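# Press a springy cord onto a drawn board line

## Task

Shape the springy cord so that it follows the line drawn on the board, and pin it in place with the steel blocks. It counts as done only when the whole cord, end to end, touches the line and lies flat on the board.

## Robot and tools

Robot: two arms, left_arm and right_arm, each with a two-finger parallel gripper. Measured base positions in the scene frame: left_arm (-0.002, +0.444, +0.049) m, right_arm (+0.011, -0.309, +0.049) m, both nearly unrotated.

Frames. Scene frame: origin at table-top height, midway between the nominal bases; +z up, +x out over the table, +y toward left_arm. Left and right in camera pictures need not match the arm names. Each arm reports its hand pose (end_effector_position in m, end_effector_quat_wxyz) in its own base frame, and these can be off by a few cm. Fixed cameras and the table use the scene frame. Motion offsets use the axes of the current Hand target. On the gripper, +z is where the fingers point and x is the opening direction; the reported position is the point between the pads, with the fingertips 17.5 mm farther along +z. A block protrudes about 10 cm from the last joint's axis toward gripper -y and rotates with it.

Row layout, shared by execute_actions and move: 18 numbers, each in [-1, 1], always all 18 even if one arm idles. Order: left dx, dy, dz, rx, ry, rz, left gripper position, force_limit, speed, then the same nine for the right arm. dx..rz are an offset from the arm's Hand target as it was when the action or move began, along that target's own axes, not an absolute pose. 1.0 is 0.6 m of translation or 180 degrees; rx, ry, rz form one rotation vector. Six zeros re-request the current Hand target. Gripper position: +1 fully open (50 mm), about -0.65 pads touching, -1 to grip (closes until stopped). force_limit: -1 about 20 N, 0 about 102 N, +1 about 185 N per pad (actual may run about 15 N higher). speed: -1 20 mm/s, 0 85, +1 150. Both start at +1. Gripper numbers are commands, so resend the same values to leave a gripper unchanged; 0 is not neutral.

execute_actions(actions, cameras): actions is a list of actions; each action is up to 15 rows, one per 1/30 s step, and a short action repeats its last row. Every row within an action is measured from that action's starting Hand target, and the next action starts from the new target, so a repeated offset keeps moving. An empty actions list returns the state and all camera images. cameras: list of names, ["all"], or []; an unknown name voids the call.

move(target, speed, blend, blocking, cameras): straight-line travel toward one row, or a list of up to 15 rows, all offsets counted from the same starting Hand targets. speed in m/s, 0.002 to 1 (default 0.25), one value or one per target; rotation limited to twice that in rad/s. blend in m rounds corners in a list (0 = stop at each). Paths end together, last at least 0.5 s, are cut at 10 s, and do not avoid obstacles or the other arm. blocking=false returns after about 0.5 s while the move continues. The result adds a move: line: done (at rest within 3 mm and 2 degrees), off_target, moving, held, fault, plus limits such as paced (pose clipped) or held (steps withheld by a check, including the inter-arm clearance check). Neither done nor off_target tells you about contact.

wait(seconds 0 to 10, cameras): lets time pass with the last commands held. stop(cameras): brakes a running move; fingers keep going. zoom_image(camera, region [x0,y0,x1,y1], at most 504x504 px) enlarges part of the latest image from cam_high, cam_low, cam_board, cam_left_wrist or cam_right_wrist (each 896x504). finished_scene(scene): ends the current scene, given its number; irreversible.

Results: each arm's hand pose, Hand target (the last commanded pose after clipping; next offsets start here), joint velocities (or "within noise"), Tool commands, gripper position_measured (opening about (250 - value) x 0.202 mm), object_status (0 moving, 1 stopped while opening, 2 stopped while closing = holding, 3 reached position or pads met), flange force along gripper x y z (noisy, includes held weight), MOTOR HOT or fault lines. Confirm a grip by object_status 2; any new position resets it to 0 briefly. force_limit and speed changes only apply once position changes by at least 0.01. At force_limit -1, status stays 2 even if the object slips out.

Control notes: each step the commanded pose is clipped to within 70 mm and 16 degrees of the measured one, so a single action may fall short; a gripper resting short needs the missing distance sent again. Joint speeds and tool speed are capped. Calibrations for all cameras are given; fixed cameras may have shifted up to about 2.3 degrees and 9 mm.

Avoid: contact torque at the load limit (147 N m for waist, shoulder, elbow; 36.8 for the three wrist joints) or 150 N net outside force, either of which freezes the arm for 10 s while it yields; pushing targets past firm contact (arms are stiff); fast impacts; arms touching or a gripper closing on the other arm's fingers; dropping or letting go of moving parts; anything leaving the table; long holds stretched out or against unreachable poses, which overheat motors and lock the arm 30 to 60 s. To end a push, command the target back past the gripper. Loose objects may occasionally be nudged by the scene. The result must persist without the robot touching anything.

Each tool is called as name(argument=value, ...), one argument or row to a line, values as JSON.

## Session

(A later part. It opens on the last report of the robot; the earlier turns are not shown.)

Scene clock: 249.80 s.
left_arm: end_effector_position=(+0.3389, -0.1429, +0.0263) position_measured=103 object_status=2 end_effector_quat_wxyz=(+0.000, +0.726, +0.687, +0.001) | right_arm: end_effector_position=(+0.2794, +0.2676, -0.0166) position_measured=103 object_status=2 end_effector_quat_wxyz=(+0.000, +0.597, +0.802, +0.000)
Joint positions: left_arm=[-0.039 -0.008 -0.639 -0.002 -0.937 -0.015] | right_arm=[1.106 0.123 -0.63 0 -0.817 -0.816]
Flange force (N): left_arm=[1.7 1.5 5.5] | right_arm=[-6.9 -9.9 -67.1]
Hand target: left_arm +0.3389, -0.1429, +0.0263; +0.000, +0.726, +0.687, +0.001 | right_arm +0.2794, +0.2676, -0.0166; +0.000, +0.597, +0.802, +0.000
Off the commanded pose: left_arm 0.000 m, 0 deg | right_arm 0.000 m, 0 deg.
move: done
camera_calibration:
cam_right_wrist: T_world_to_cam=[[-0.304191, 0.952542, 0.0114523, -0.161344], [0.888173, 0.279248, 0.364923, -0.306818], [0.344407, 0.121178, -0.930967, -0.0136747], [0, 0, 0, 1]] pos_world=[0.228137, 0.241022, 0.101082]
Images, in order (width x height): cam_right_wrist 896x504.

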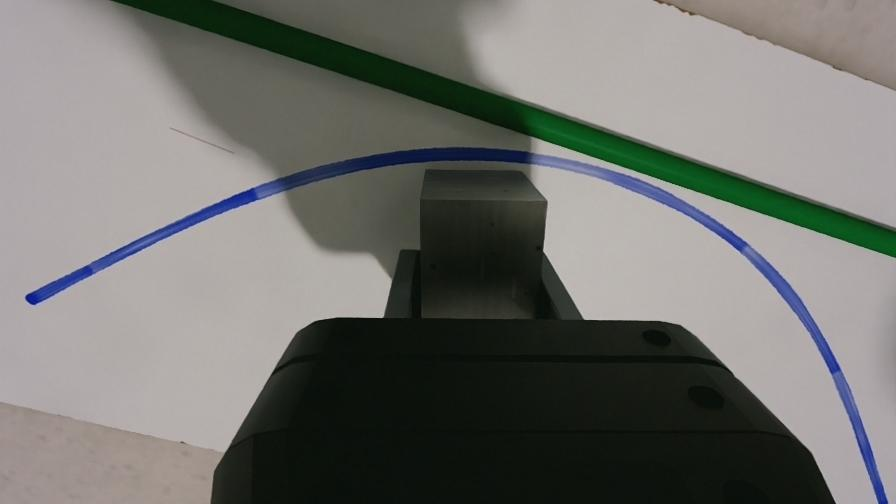

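move(
  target=[
    [0,0,0,0,0,0,-1,-0.8,-0.6,0,0,-0.0015,0,0,0,-1,-0.8,-0.6],
    [0,0,0,0,0,0,-1,-0.8,-0.6,0,0,-0.0015,0,0,0,0.5,-0.8,-0.6],
    [0,0,0,0,0,0,-1,-0.8,-0.6,0,0,-0.119,0,0,0,0.5,-0.8,-0.6],
    [-0.4745,-0.069,0,0,0,0.0194,-1,-0.8,-0.6,-0.4457,-0.217,-0.119,0,0,0.131,0.5,-0.8,-0.6],
    [-0.4745,-0.069,0.0488,0,0,0.0194,-1,-0.8,-0.6,-0.4457,-0.217,-0.119,0,0,0.131,1,-0.8,-0.6],
  ],
  speed=[0.02,0.1,0.2,0.3,0.12],
  cameras=["cam_board","cam_left_wrist","cam_right_wrist"],
)

Scene clock: 267.47 s.
left_arm: end_effector_position=(+0.2817, -0.4248, -0.0035) position_measured=103 object_status=2 end_effector_quat_wxyz=(+0.000, +0.747, +0.665, +0.001) | right_arm: end_effector_position=(+0.2313, -0.0260, +0.0545) position_measured=3 object_status=0 end_effector_quat_wxyz=(+0.000, +0.749, +0.663, +0.000)
Joint positions: left_arm=[-0.729 0.369 -0.269 -0.003 -0.933 0.614] | right_arm=[0.48 -0.511 -0.926 -0.001 -1.155 -0.601]
Flange force (N): left_arm=[0.2 1.7 5.7] | right_arm=[1.1 1.7 -2.9]
Hand target: left_arm +0.2818, -0.4248, -0.0035; +0.000, +0.747, +0.665, +0.001 | right_arm +0.2313, -0.0260, +0.0545; +0.000, +0.749, +0.663, +0.000
Off the commanded pose: left_arm 0.000 m, 0 deg | right_arm 0.000 m, 0 deg.
move: done
camera_calibration:
cam_left_wrist: T_world_to_cam=[[0.114478, 0.993424, 0.00211865, 0.399917], [0.932781, -0.108223, 0.343813, -0.29395], [0.341782, -0.0373829, -0.939036, 0.015609], [0, 0, 0, 1]] pos_world=[0.223074, -0.428516, 0.114874]
cam_right_wrist: T_world_to_cam=[[0.102276, 0.994688, 0.011609, 0.0100004], [0.925848, -0.0994531, 0.364574, -0.226507], [0.363792, -0.0265392, -0.931102, 0.0963567], [0, 0, 0, 1]] pos_world=[0.173635, -0.0299169, 0.17218]
Images, in order (width x height): cam_board 896x504, cam_left_wrist 896x504, cam_right_wrist 896x504.

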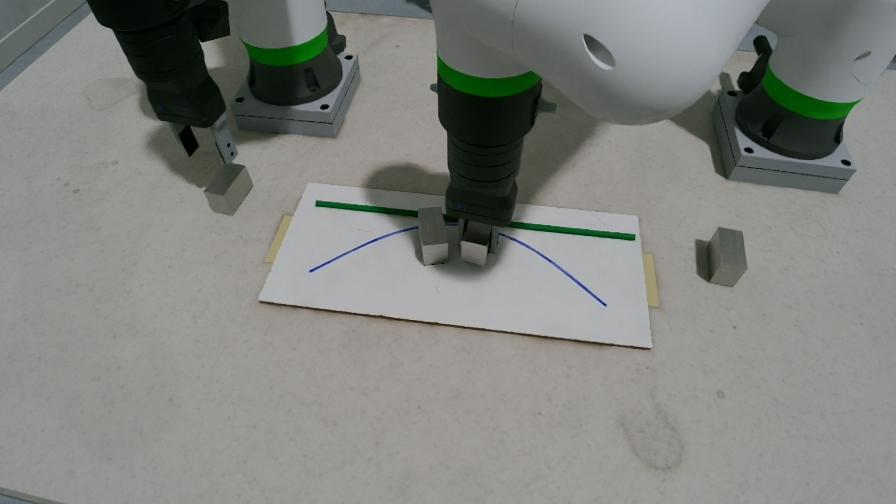

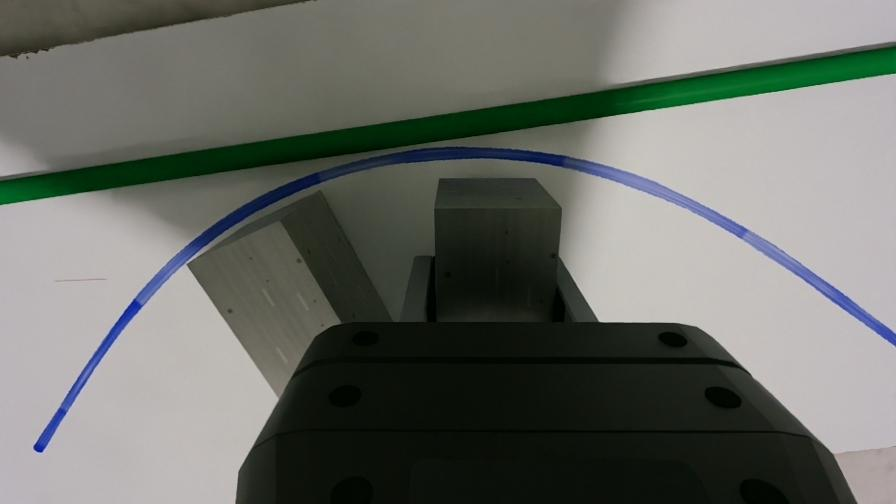

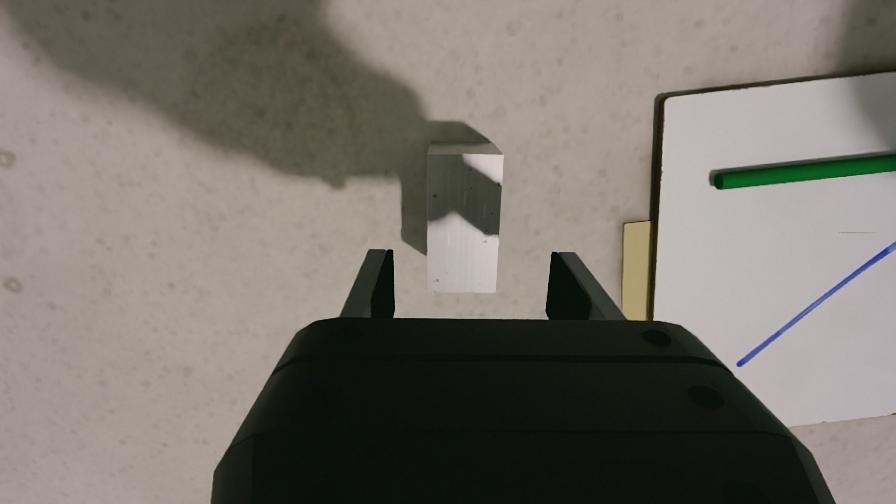

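move(
  target=[
    [0,-0.0033,0.0192,0,0,0,-1,-0.8,-0.6,-0.005,0.002,0.1258,0,0,0,1,-0.8,-0.6],
    [0,-0.0033,0.0202,0,0,0,0.42,-0.8,-0.6,-0.005,0.002,0.1258,0,0,0,-1,-0.8,-0.6],
    [0,-0.0033,-0.0975,0,0,0,0.42,-0.8,-0.6,-0.005,0.002,0.05,0,0,0,-1,-0.8,-0.6],
    [0.5107,-0.1127,-0.0975,0,0,-0.0094,1,-0.8,-0.6,-0.005,0.002,0.05,0,0,0,-1,-0.8,-0.6],
  ],
  speed=[0.07,0.02,0.15,0.35],
  cameras=["cam_board","cam_left_wrist","cam_right_wrist"],
)

zoom_image(
  camera="cam_board",
  region=[290, 170, 650, 330],
)

Scene clock: 284.03 s.
left_arm: end_effector_position=(+0.2501, -0.1127, +0.0555) position_measured=3 object_status=3 end_effector_quat_wxyz=(+0.000, +0.737, +0.676, +0.001) | right_arm: end_effector_position=(+0.2321, -0.0291, +0.0245) position_measured=103 object_status=2 end_effector_quat_wxyz=(+0.000, +0.749, +0.663, +0.000)
Joint positions: left_arm=[0.068 -0.346 -0.831 -0.002 -1.084 -0.155] | right_arm=[0.464 -0.448 -0.973 -0.001 -1.046 -0.584]
Flange force (N): left_arm=[3.4 0.1 -0.3] | right_arm=[0.3 2.3 3.0]
Hand target: left_arm +0.2501, -0.1127, +0.0555; +0.000, +0.737, +0.676, +0.001 | right_arm +0.2321, -0.0291, +0.0245; +0.000, +0.749, +0.663, +0.000
Off the commanded pose: left_arm 0.000 m, 0 deg | right_arm 0.000 m, 0 deg.
move: done
camera_calibration:
cam_left_wrist: T_world_to_cam=[[0.0851391, 0.996367, 0.00210697, 0.101015], [0.93555, -0.0806694, 0.34386, -0.248555], [0.34278, -0.0273047, -0.939019, 0.0943742], [0, 0, 0, 1]] pos_world=[0.191585, -0.118122, 0.173874]
cam_right_wrist: T_world_to_cam=[[0.102276, 0.994688, 0.011609, 0.0133401], [0.925848, -0.0994531, 0.364574, -0.216712], [0.363792, -0.0265392, -0.931102, 0.068014], [0, 0, 0, 1]] pos_world=[0.174535, -0.0330169, 0.14218]
Images, in order (width x height): cam_board 896x504, cam_left_wrist 896x504, cam_right_wrist 896x504.

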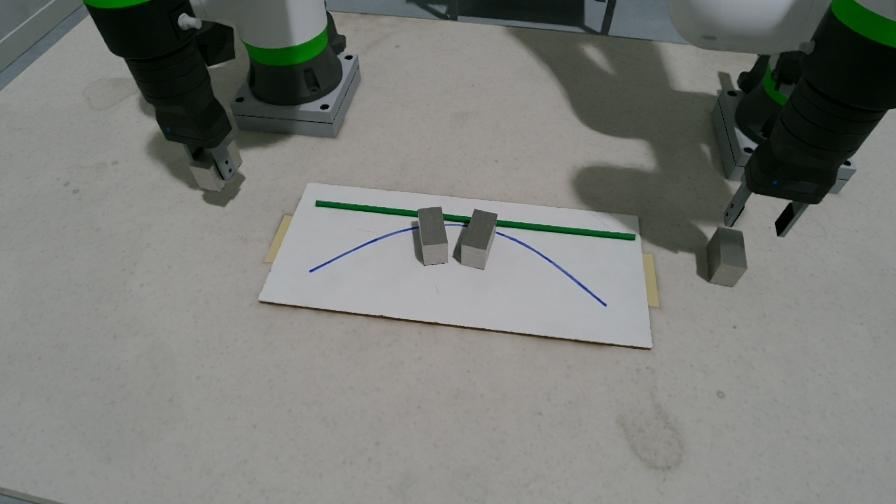

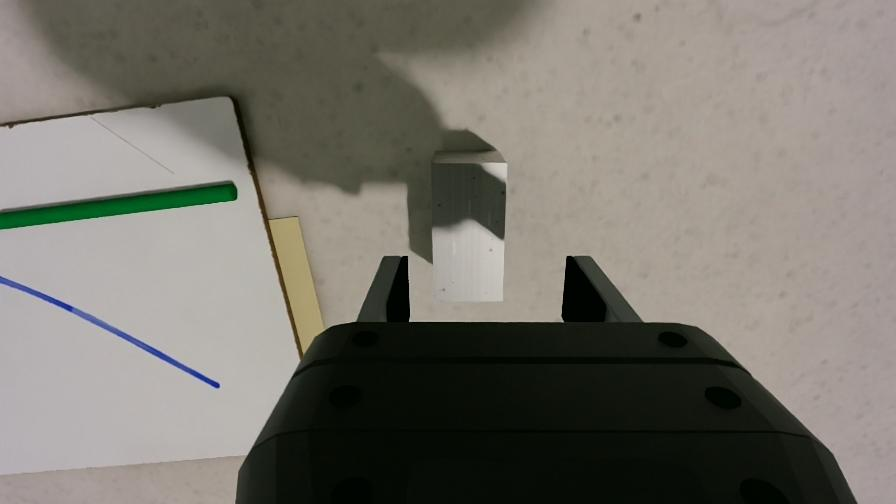

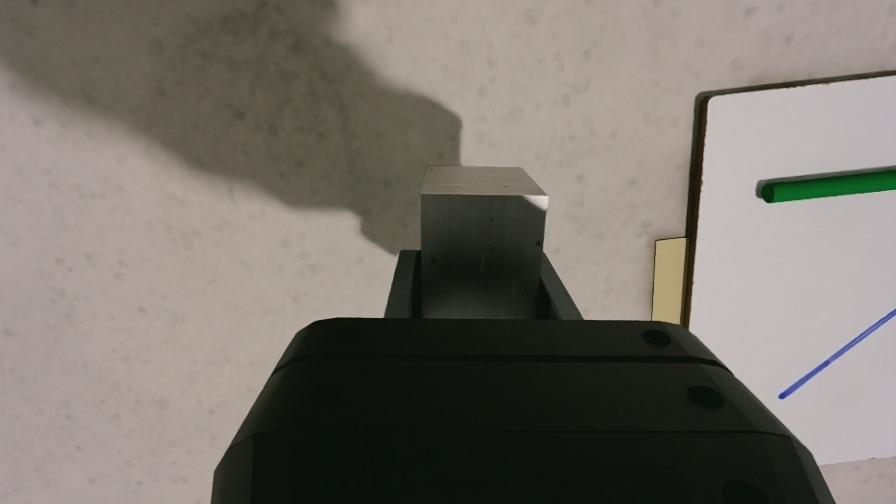

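Scaled by 1.400 from the camera's 896x504 image, which has a finer 1280x720 frame.

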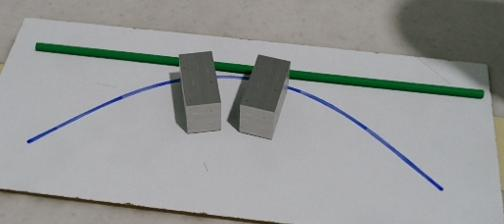

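move(
  target=[
    [-0.005,0.0027,0.1275,0,0,0,1,-0.8,-0.6,0,0,0,0,0,0,-1,-0.8,-0.6],
    [-0.005,0.0027,0.1275,0,0,0,-1,-0.8,-0.6,0,0,0,0,0,0,-1,-0.8,-0.6],
    [-0.005,0.0027,0.051,0,0,0,-1,-0.8,-0.6,0,0,0,0,0,0,-1,-0.8,-0.6],
    [-0.2328,-0.0935,0.051,0,0,0.963,-1,-0.8,-0.6,0.245,-0.1057,0,0,0,0.96,-1,-0.8,-0.6],
  ],
  speed=[0.1,0.1,0.15,0.5],
  cameras=["cam_board","cam_left_wrist","cam_right_wrist"],
)

Scene clock: 324.13 s.
left_arm: end_effector_position=(+0.1821, -0.2469, +0.0245) position_measured=103 object_status=2 end_effector_quat_wxyz=(-0.001, +0.717, -0.697, +0.000) | right_arm: end_effector_position=(+0.1877, +0.1240, +0.0245) position_measured=103 object_status=2 end_effector_quat_wxyz=(+0.008, +0.731, -0.678, -0.077)
Joint positions: left_arm=[-0.5 -0.177 -0.795 -0.003 -0.952 -2.61] | right_arm=[0.945 -0.388 -0.896 -0.177 -1.066 -3.924]
Flange force (N): left_arm=[-3.1 -1.4 4.4] | right_arm=[-0.8 -1.5 2.3]
Hand target: left_arm +0.1821, -0.2469, +0.0245; -0.001, +0.717, -0.697, +0.000 | right_arm +0.1869, +0.1245, +0.0247; +0.000, +0.709, -0.705, +0.000
Off the commanded pose: left_arm 0.000 m, 0 deg | right_arm 0.001 m, 10 deg.
joint sent to its limit (right arm) — joint 6 (wrist roll), lower limit. The joint targets are off in orientation, not in position.
move: off_target (right_arm)
camera_calibration:
cam_left_wrist: T_world_to_cam=[[0.0309551, -0.99952, -0.00133322, -0.24225], [-0.939688, -0.0295566, 0.340753, 0.169073], [-0.340629, -0.00929525, -0.940152, 0.213794], [0, 0, 0, 1]] pos_world=[0.239199, -0.235149, 0.143064]
cam_right_wrist: T_world_to_cam=[[0.0898011, -0.99157, -0.0934062, 0.116776], [-0.876105, -0.123251, 0.4661, 0.178348], [-0.473683, 0.0399774, -0.879788, 0.235936], [0, 0, 0, 1]] pos_world=[0.257524, 0.128341, 0.135353]
Images, in order (width x height): cam_board 896x504, cam_left_wrist 896x504, cam_right_wrist 896x504.

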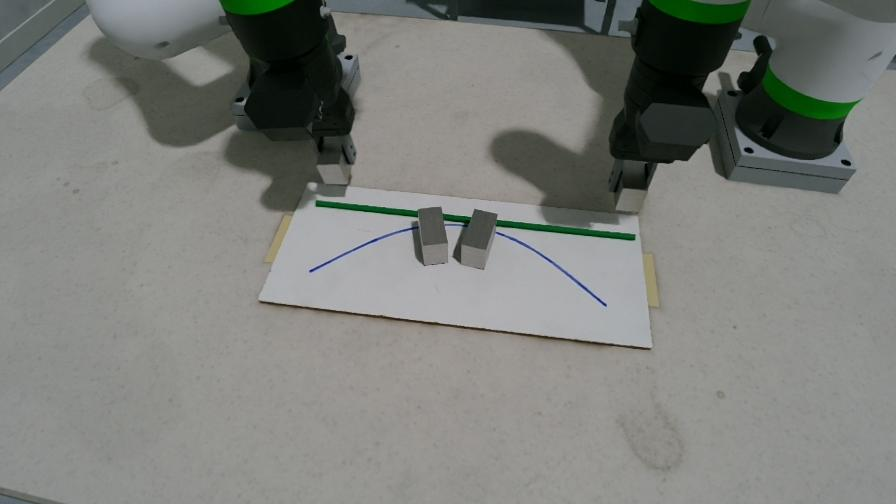

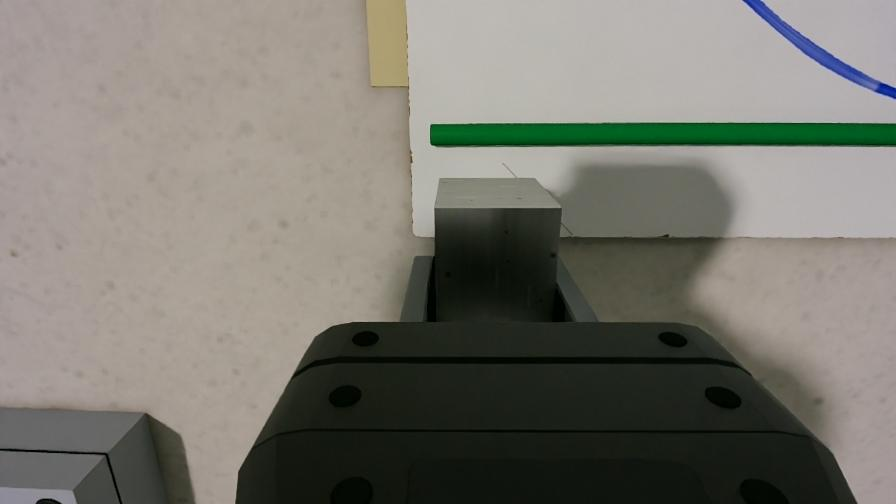

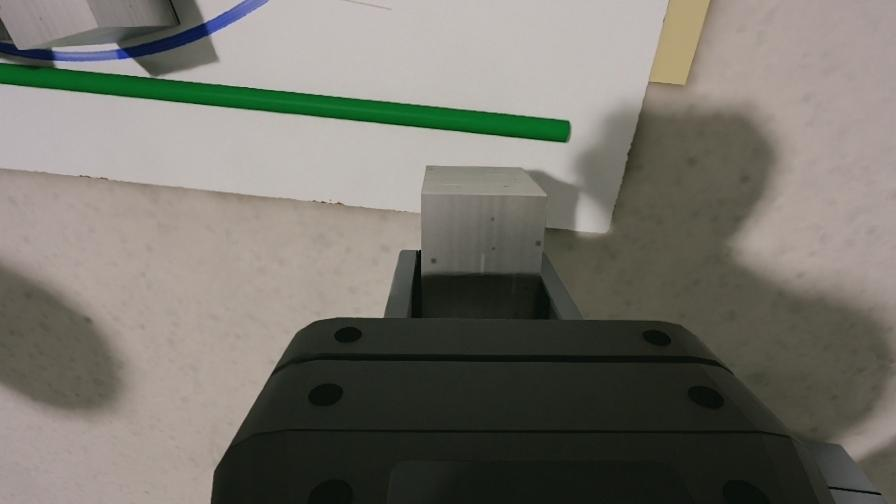

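move(
  target=[
    [0,0,0,0,0,0,-1,-0.8,-0.6,-0.0117,0.01,0,0,0,-0.111,-1,-0.8,-0.6],
    [0,0,0.0647,0,0,0,-1,-0.8,-0.6,-0.0117,0.01,0.065,0,0,-0.111,-1,-0.8,-0.6],
    [0.0076,-0.0996,0.0647,0,0,0.11,-1,-0.8,-0.6,-0.004,-0.086,0.065,0,0,-0.172,-1,-0.8,-0.6],
  ],
  speed=[0.1,0.1,0.06],
  cameras=["cam_board","cam_left_wrist","cam_right_wrist"],
)

zoom_image(
  camera="cam_board",
  region=[280, 150, 680, 350],
)

Scene clock: 343.27 s.
left_arm: end_effector_position=(+0.2421, -0.2497, -0.0142) position_measured=103 object_status=2 end_effector_quat_wxyz=(+0.001, -0.587, +0.810, +0.000) | right_arm: end_effector_position=(+0.2385, +0.1272, -0.0143) position_measured=103 object_status=2 end_effector_quat_wxyz=(+0.000, +0.871, -0.491, +0.000)
Joint positions: left_arm=[-0.42 0.023 -0.731 -0.003 -0.816 -3.036] | right_arm=[0.991 -0.207 -0.935 0 -0.842 -3.588]
Flange force (N): left_arm=[-2.5 -1.3 5.8] | right_arm=[-0.7 -2.3 3.3]
Hand target: left_arm +0.2421, -0.2497, -0.0142; +0.001, -0.587, +0.810, +0.000 | right_arm +0.2385, +0.1272, -0.0143; +0.000, +0.871, -0.491, +0.000
Off the commanded pose: left_arm 0.000 m, 0 deg | right_arm 0.000 m, 0 deg.
move: done
camera_calibration:
cam_left_wrist: T_world_to_cam=[[-0.309413, -0.950926, -0.00185189, -0.152421], [-0.894042, 0.290239, 0.341248, 0.307383], [-0.323964, 0.107242, -0.939972, 0.222923], [0, 0, 0, 1]] pos_world=[0.299872, -0.258062, 0.104366]
cam_right_wrist: T_world_to_cam=[[0.534194, -0.8453, 0.0102046, -0.0114448], [-0.78949, -0.494536, 0.363511, 0.266429], [-0.30223, -0.202242, -0.931534, 0.214925], [0, 0, 0, 1]] pos_world=[0.281414, 0.165551, 0.103477]
Images, in order (width x height): cam_board 896x504, cam_left_wrist 896x504, cam_right_wrist 896x504.

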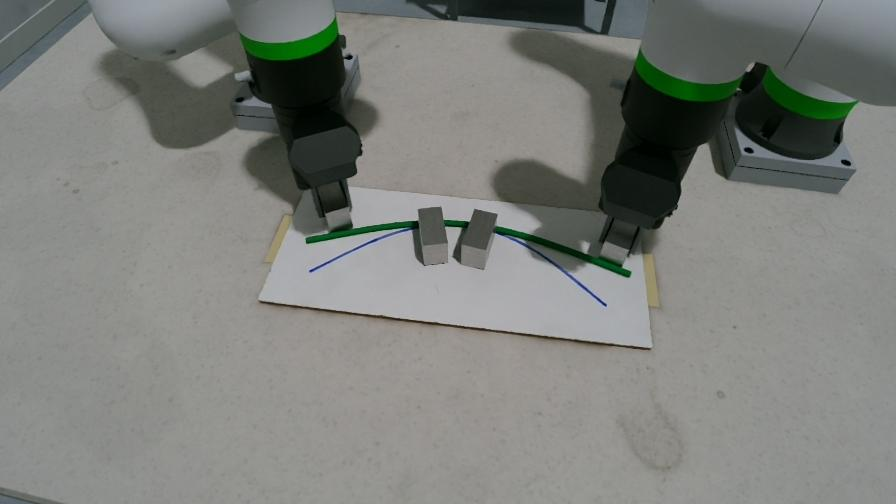

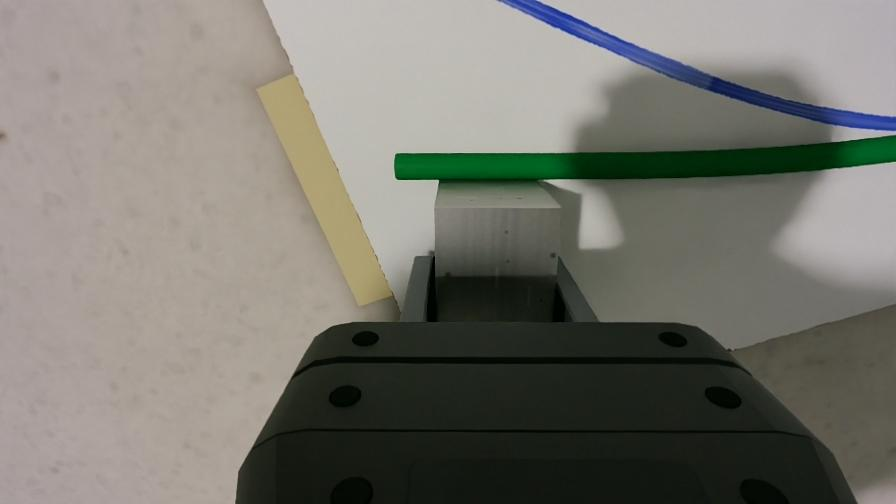

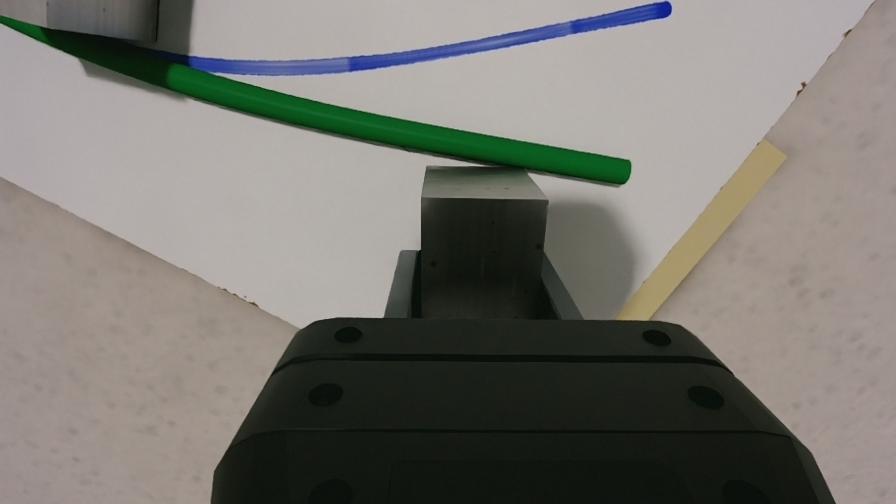

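Scaled by 1.260 from the camera's 896x504 image, which has a finer 1280x720 frame.

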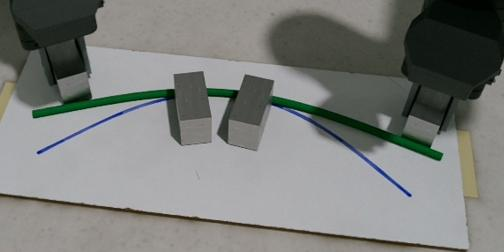

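move(
  target=[-0.021,-0.077,0,0,0,0.091,-1,-0.8,-0.6,0.0448,-0.0632,0,0,0,-0.049,-1,-0.8,-0.6],
  speed=0.05,
  cameras=["cam_board","cam_left_wrist","cam_right_wrist"],
)

zoom_image(
  camera="cam_board",
  region=[280, 150, 680, 350],
)

Scene clock: 351.80 s.
left_arm: end_effector_position=(+0.2899, -0.2521, -0.0141) position_measured=103 object_status=2 end_effector_quat_wxyz=(+0.001, -0.466, +0.885, +0.000) | right_arm: end_effector_position=(+0.2849, +0.1238, -0.0143) position_measured=103 object_status=2 end_effector_quat_wxyz=(+0.000, +0.906, -0.422, +0.000)
Joint positions: left_arm=[-0.372 0.112 -0.634 -0.003 -0.824 -3.369] | right_arm=[0.842 -0.079 -0.83 0 -0.819 -3.284]
Flange force (N): left_arm=[1.0 7.2 -5.0] | right_arm=[-0.5 -1.3 3.1]
Hand target: left_arm +0.2899, -0.2521, -0.0141; +0.001, -0.466, +0.885, +0.000 | right_arm +0.2849, +0.1238, -0.0143; +0.000, +0.906, -0.422, +0.000
Off the commanded pose: left_arm 0.000 m, 0 deg | right_arm 0.000 m, 0 deg.
move: done
camera_calibration:
cam_left_wrist: T_world_to_cam=[[-0.564993, -0.825093, -0.00208052, -0.0340943], [-0.775793, 0.530373, 0.341834, 0.376998], [-0.280941, 0.194748, -0.939758, 0.248372], [0, 0, 0, 1]] pos_world=[0.342987, -0.27645, 0.104468]
cam_right_wrist: T_world_to_cam=[[0.657457, -0.753422, 0.010318, -0.0853914], [-0.704403, -0.609705, 0.363423, 0.291398], [-0.26752, -0.246203, -0.931567, 0.223812], [0, 0, 0, 1]] pos_world=[0.321277, 0.168434, 0.103477]
Images, in order (width x height): cam_board 896x504, cam_left_wrist 896x504, cam_right_wrist 896x504.

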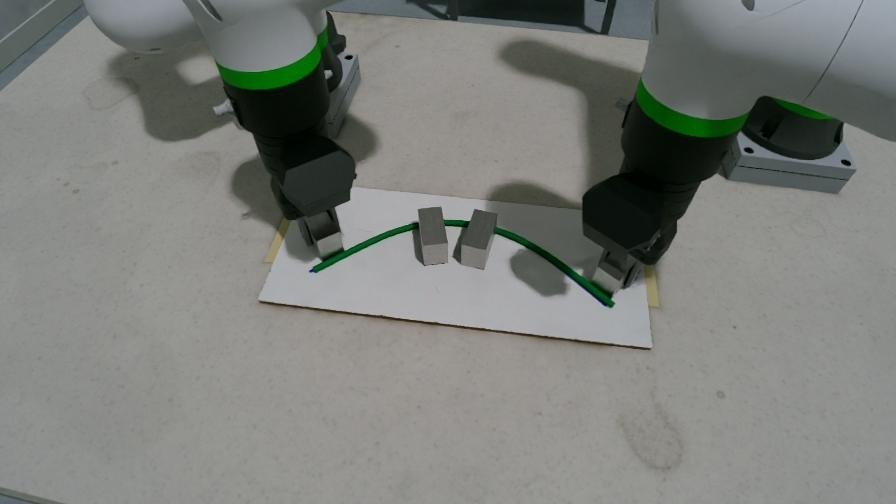

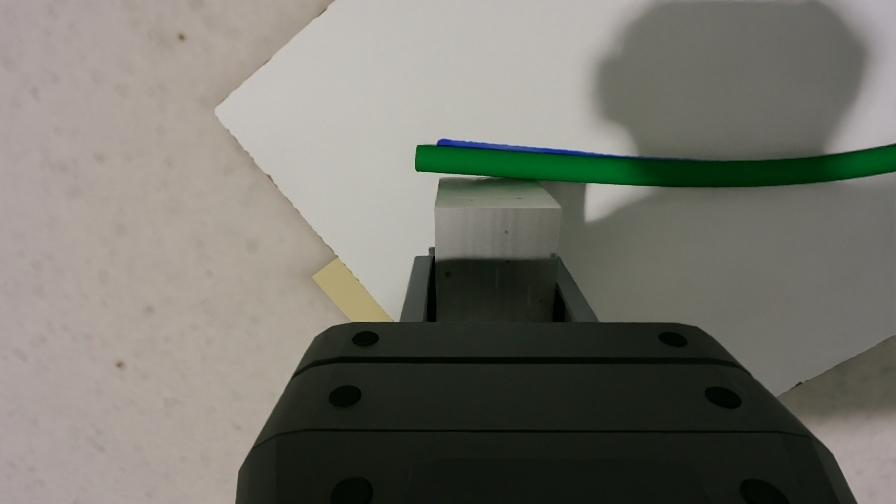

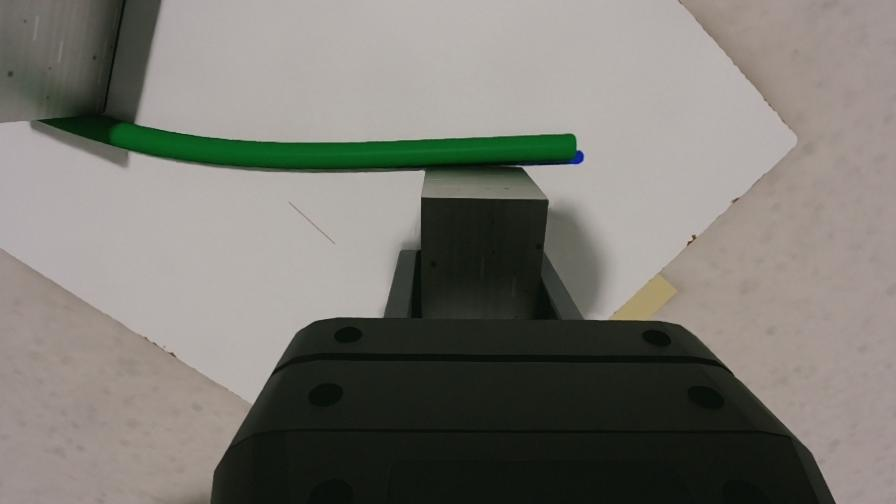

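Scaled by 1.260 from the camera's 896x504 image, which has a finer 1280x720 frame.

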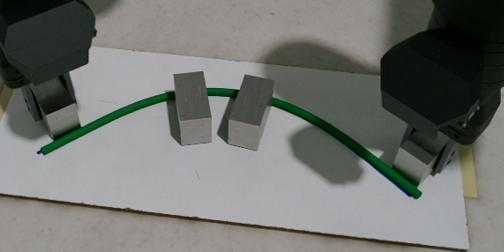

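move(
  target=[-0.003,-0.01,0,0,0,0.02,-1,-0.8,-0.6,0,0,0,0,0,0,-1,-0.8,-0.6],
  speed=0.03,
  cameras=["cam_board","cam_left_wrist","cam_right_wrist"],
)

zoom_image(
  camera="cam_board",
  region=[290, 190, 630, 330],
)

Scene clock: 363.13 s.
left_arm: end_effector_position=(+0.2959, -0.2540, -0.0141) position_measured=103 object_status=2 end_effector_quat_wxyz=(+0.001, -0.438, +0.899, +0.000) | right_arm: end_effector_position=(+0.2849, +0.1238, -0.0143) position_measured=103 object_status=2 end_effector_quat_wxyz=(+0.000, +0.906, -0.422, +0.000)
Joint positions: left_arm=[-0.371 0.126 -0.618 -0.003 -0.826 -3.433] | right_arm=[0.842 -0.079 -0.83 0 -0.819 -3.284]
Flange force (N): left_arm=[0.6 44.3 -47.7] | right_arm=[0.5 -1.3 3.2]
Hand target: left_arm +0.2959, -0.2540, -0.0141; +0.001, -0.438, +0.899, +0.000 | right_arm +0.2849, +0.1238, -0.0143; +0.000, +0.906, -0.422, +0.000
Off the commanded pose: left_arm 0.000 m, 0 deg | right_arm 0.000 m, 0 deg.
move: done
camera_calibration:
cam_left_wrist: T_world_to_cam=[[-0.615748, -0.78794, -0.00205818, -0.0078848], [-0.740843, 0.57805, 0.342069, 0.384396], [-0.26834, 0.212153, -0.939673, 0.251124], [0, 0, 0, 1]] pos_world=[0.347309, -0.28169, 0.104468]
cam_right_wrist: T_world_to_cam=[[0.65744, -0.753437, 0.0102564, -0.0853769], [-0.704384, -0.609688, 0.363489, 0.291382], [-0.267613, -0.246196, -0.931542, 0.223839], [0, 0, 0, 1]] pos_world=[0.321277, 0.168434, 0.103477]
Images, in order (width x height): cam_board 896x504, cam_left_wrist 896x504, cam_right_wrist 896x504.

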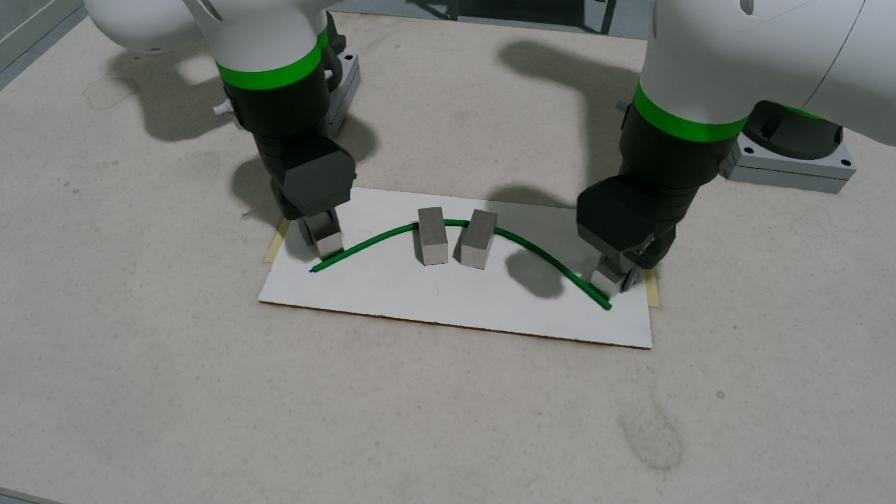

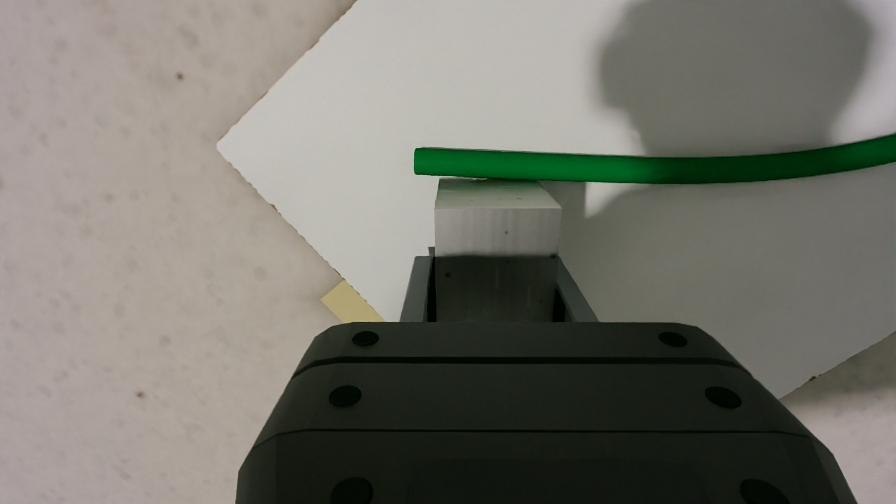

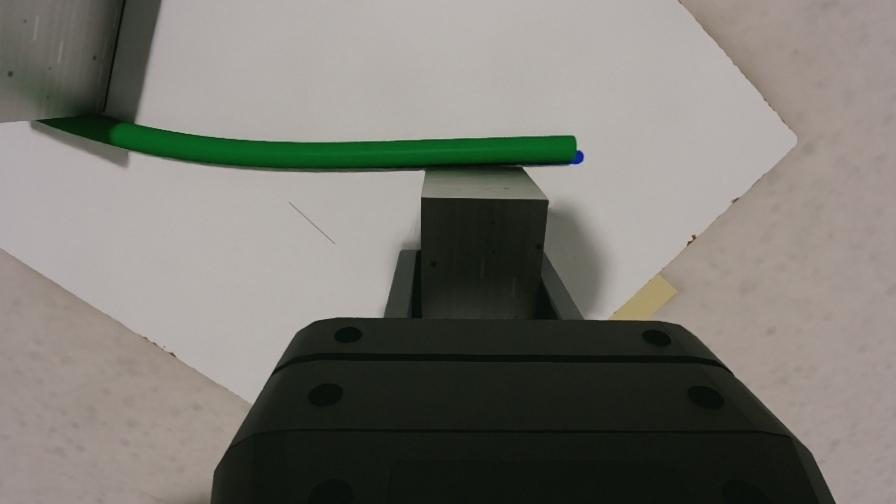

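Scaled by 1.482 from the camera's 896x504 image, which has a finer 1280x720 frame.

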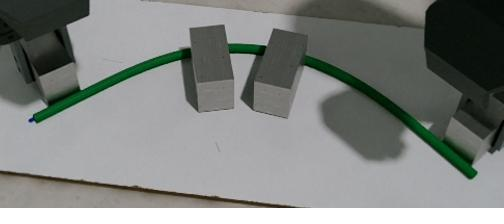

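move(
  target=[
    [0,0,-0.0008,0,0,0,-1,-0.8,-0.6,0,0,0.002,0,0,0,-1,-0.8,-0.6],
    [0,0,-0.0008,0,0,0,0.42,-0.8,-1,0,0,0.002,0,0,0,0.42,-0.8,-1],
  ],
  speed=0.02,
  cameras=["cam_board","cam_left_wrist","cam_right_wrist"],
)

zoom_image(
  camera="cam_board",
  region=[290, 190, 630, 330],
)

Scene clock: 370.50 s.
left_arm: end_effector_position=(+0.2959, -0.2540, -0.0136) position_measured=90 object_status=3 end_effector_quat_wxyz=(+0.001, -0.438, +0.899, +0.000) | right_arm: end_effector_position=(+0.2849, +0.1239, -0.0155) position_measured=90 object_status=3 end_effector_quat_wxyz=(-0.001, +0.906, -0.422, +0.000)
Joint positions: left_arm=[-0.371 0.124 -0.618 -0.003 -0.827 -3.433] | right_arm=[0.842 -0.076 -0.831 0 -0.814 -3.284]
Flange force (N): left_arm=[-2.3 -0.6 0.5] | right_arm=[0.2 -2.2 -2.5]
Hand target: left_arm +0.2959, -0.2540, -0.0136; +0.001, -0.438, +0.899, +0.000 | right_arm +0.2849, +0.1238, -0.0155; +0.000, +0.906, -0.422, +0.000
Off the commanded pose: left_arm 0.000 m, 0 deg | right_arm 0.000 m, 0 deg.
move: done
camera_calibration:
cam_left_wrist: T_world_to_cam=[[-0.615718, -0.787963, -0.0021359, -0.00789272], [-0.74091, 0.578024, 0.341966, 0.384252], [-0.268222, 0.212137, -0.93971, 0.251552], [0, 0, 0, 1]] pos_world=[0.347309, -0.28169, 0.104968]
cam_right_wrist: T_world_to_cam=[[0.657457, -0.753422, 0.010318, -0.085379], [-0.704403, -0.609705, 0.363423, 0.291834], [-0.26752, -0.246203, -0.931567, 0.222694], [0, 0, 0, 1]] pos_world=[0.321277, 0.168434, 0.102277]
Images, in order (width x height): cam_board 896x504, cam_left_wrist 896x504, cam_right_wrist 896x504.

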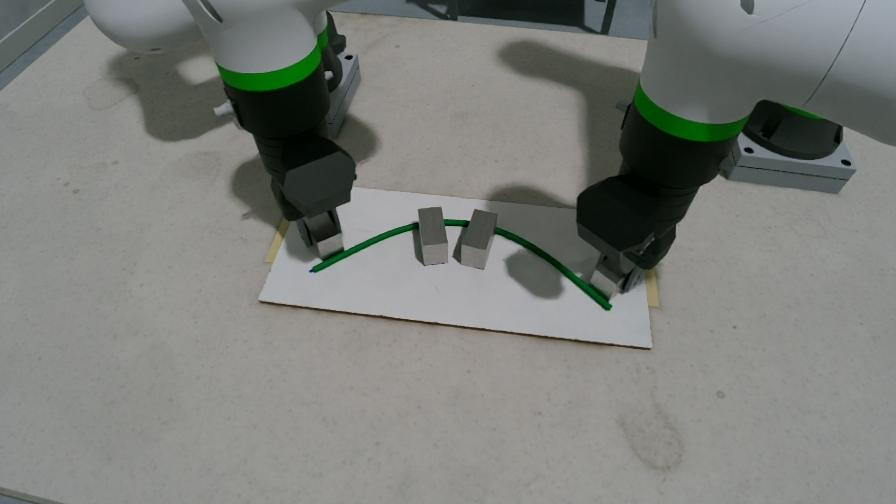

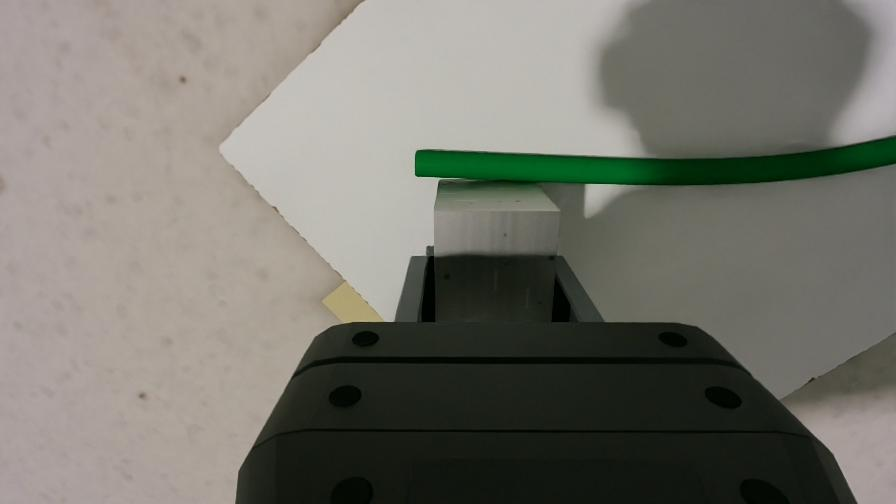

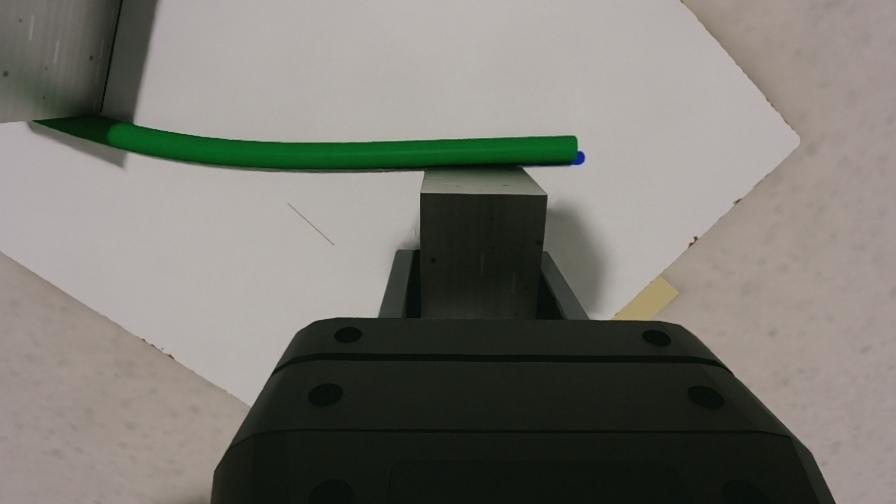

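Scaled by 1.482 from the camera's 896x504 image, which has a finer 1280x720 frame.

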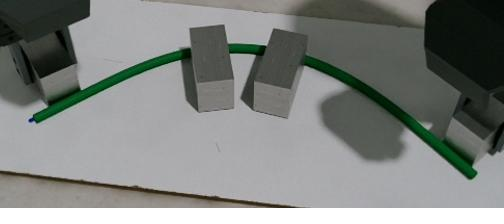

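move(
  target=[0,0,-0.2,0,0,0,0.42,-0.8,-1,0,0,-0.2,0,0,0,0.42,-0.8,-1],
  speed=0.15,
  cameras=["cam_board","cam_left_wrist","cam_right_wrist"],
)

zoom_image(
  camera="cam_left_wrist",
  region=[400, 50, 896, 330],
)

zoom_image(
  camera="cam_right_wrist",
  region=[100, 50, 596, 330],
)

zoom_image(
  camera="cam_board",
  region=[290, 190, 630, 330],
)

Scene clock: 375.67 s.
left_arm: end_effector_position=(+0.2956, -0.2543, +0.1064) position_measured=90 object_status=3 end_effector_quat_wxyz=(+0.001, -0.438, +0.899, +0.000) | right_arm: end_effector_position=(+0.2849, +0.1237, +0.1045) position_measured=90 object_status=3 end_effector_quat_wxyz=(+0.000, +0.906, -0.422, +0.000)
Joint positions: left_arm=[-0.372 -0.063 -0.478 -0.002 -1.156 -3.434] | right_arm=[0.841 -0.292 -0.67 0 -1.192 -3.284]
Flange force (N): left_arm=[-1.7 0.2 0.1] | right_arm=[-0.9 -2.2 -2.7]
Hand target: left_arm +0.2957, -0.2542, +0.1064; +0.001, -0.438, +0.899, +0.000 | right_arm +0.2848, +0.1237, +0.1045; +0.000, +0.906, -0.422, +0.000
Off the commanded pose: left_arm 0.000 m, 0 deg | right_arm 0.000 m, 0 deg.
move: done
camera_calibration:
cam_left_wrist: T_world_to_cam=[[-0.615691, -0.787986, -0.00185189, -0.00799714], [-0.740853, 0.57806, 0.34203, 0.343194], [-0.268444, 0.211957, -0.939687, 0.364233], [0, 0, 0, 1]] pos_world=[0.347109, -0.28189, 0.224868]
cam_right_wrist: T_world_to_cam=[[0.657497, -0.753385, 0.0104597, -0.0868183], [-0.704362, -0.609665, 0.36357, 0.248048], [-0.267531, -0.246413, -0.931508, 0.33446], [0, 0, 0, 1]] pos_world=[0.321277, 0.168234, 0.222277]
Images, in order (width x height): cam_board 896x504, cam_left_wrist 896x504, cam_right_wrist 896x504.

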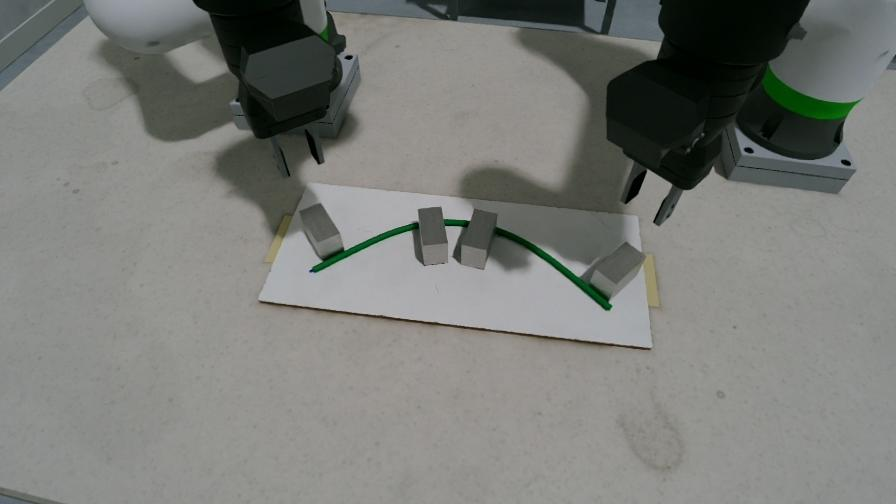

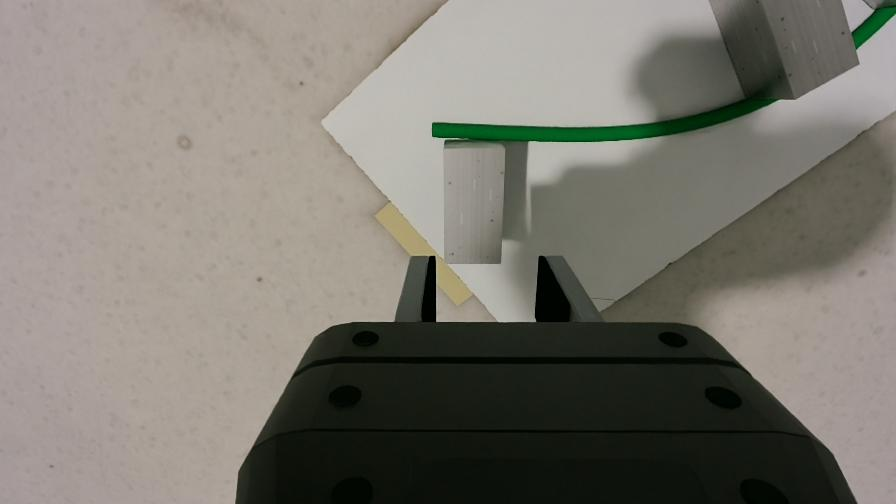

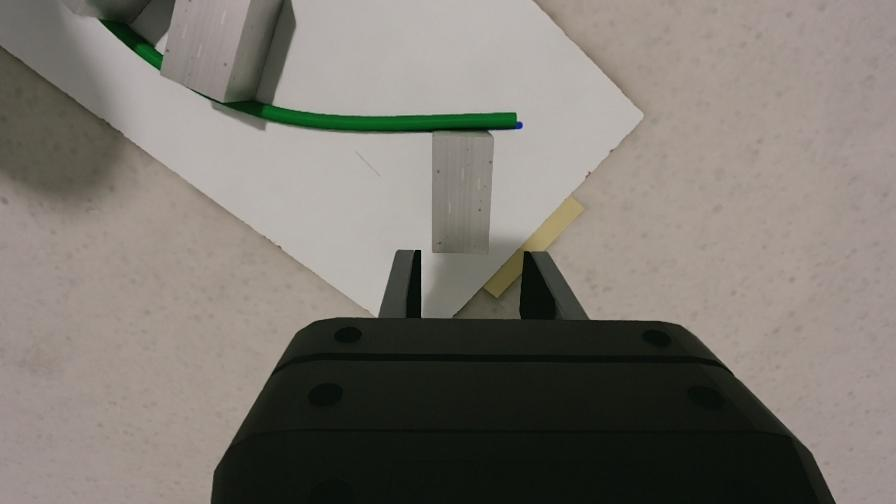

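Scaled by 1.016 from the camera's 896x504 image, which has a finer 1280x720 frame.

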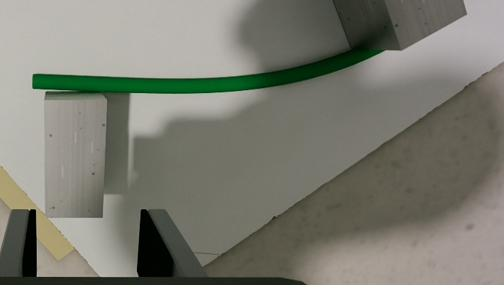

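Scaled by 1.016 from the camera's 896x504 image, which has a finer 1280x720 frame.

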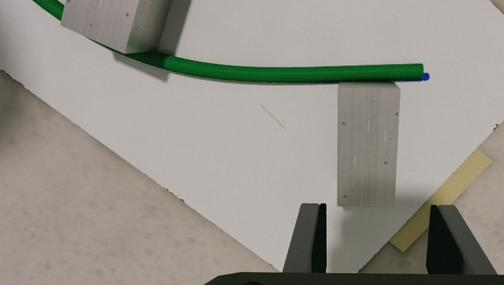

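Scaled by 1.482 from the camera's 896x504 image, which has a finer 1280x720 frame.

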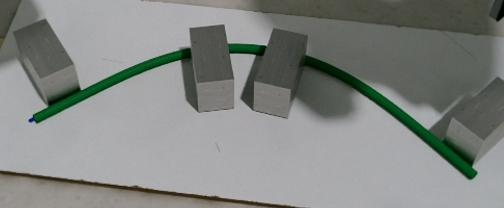

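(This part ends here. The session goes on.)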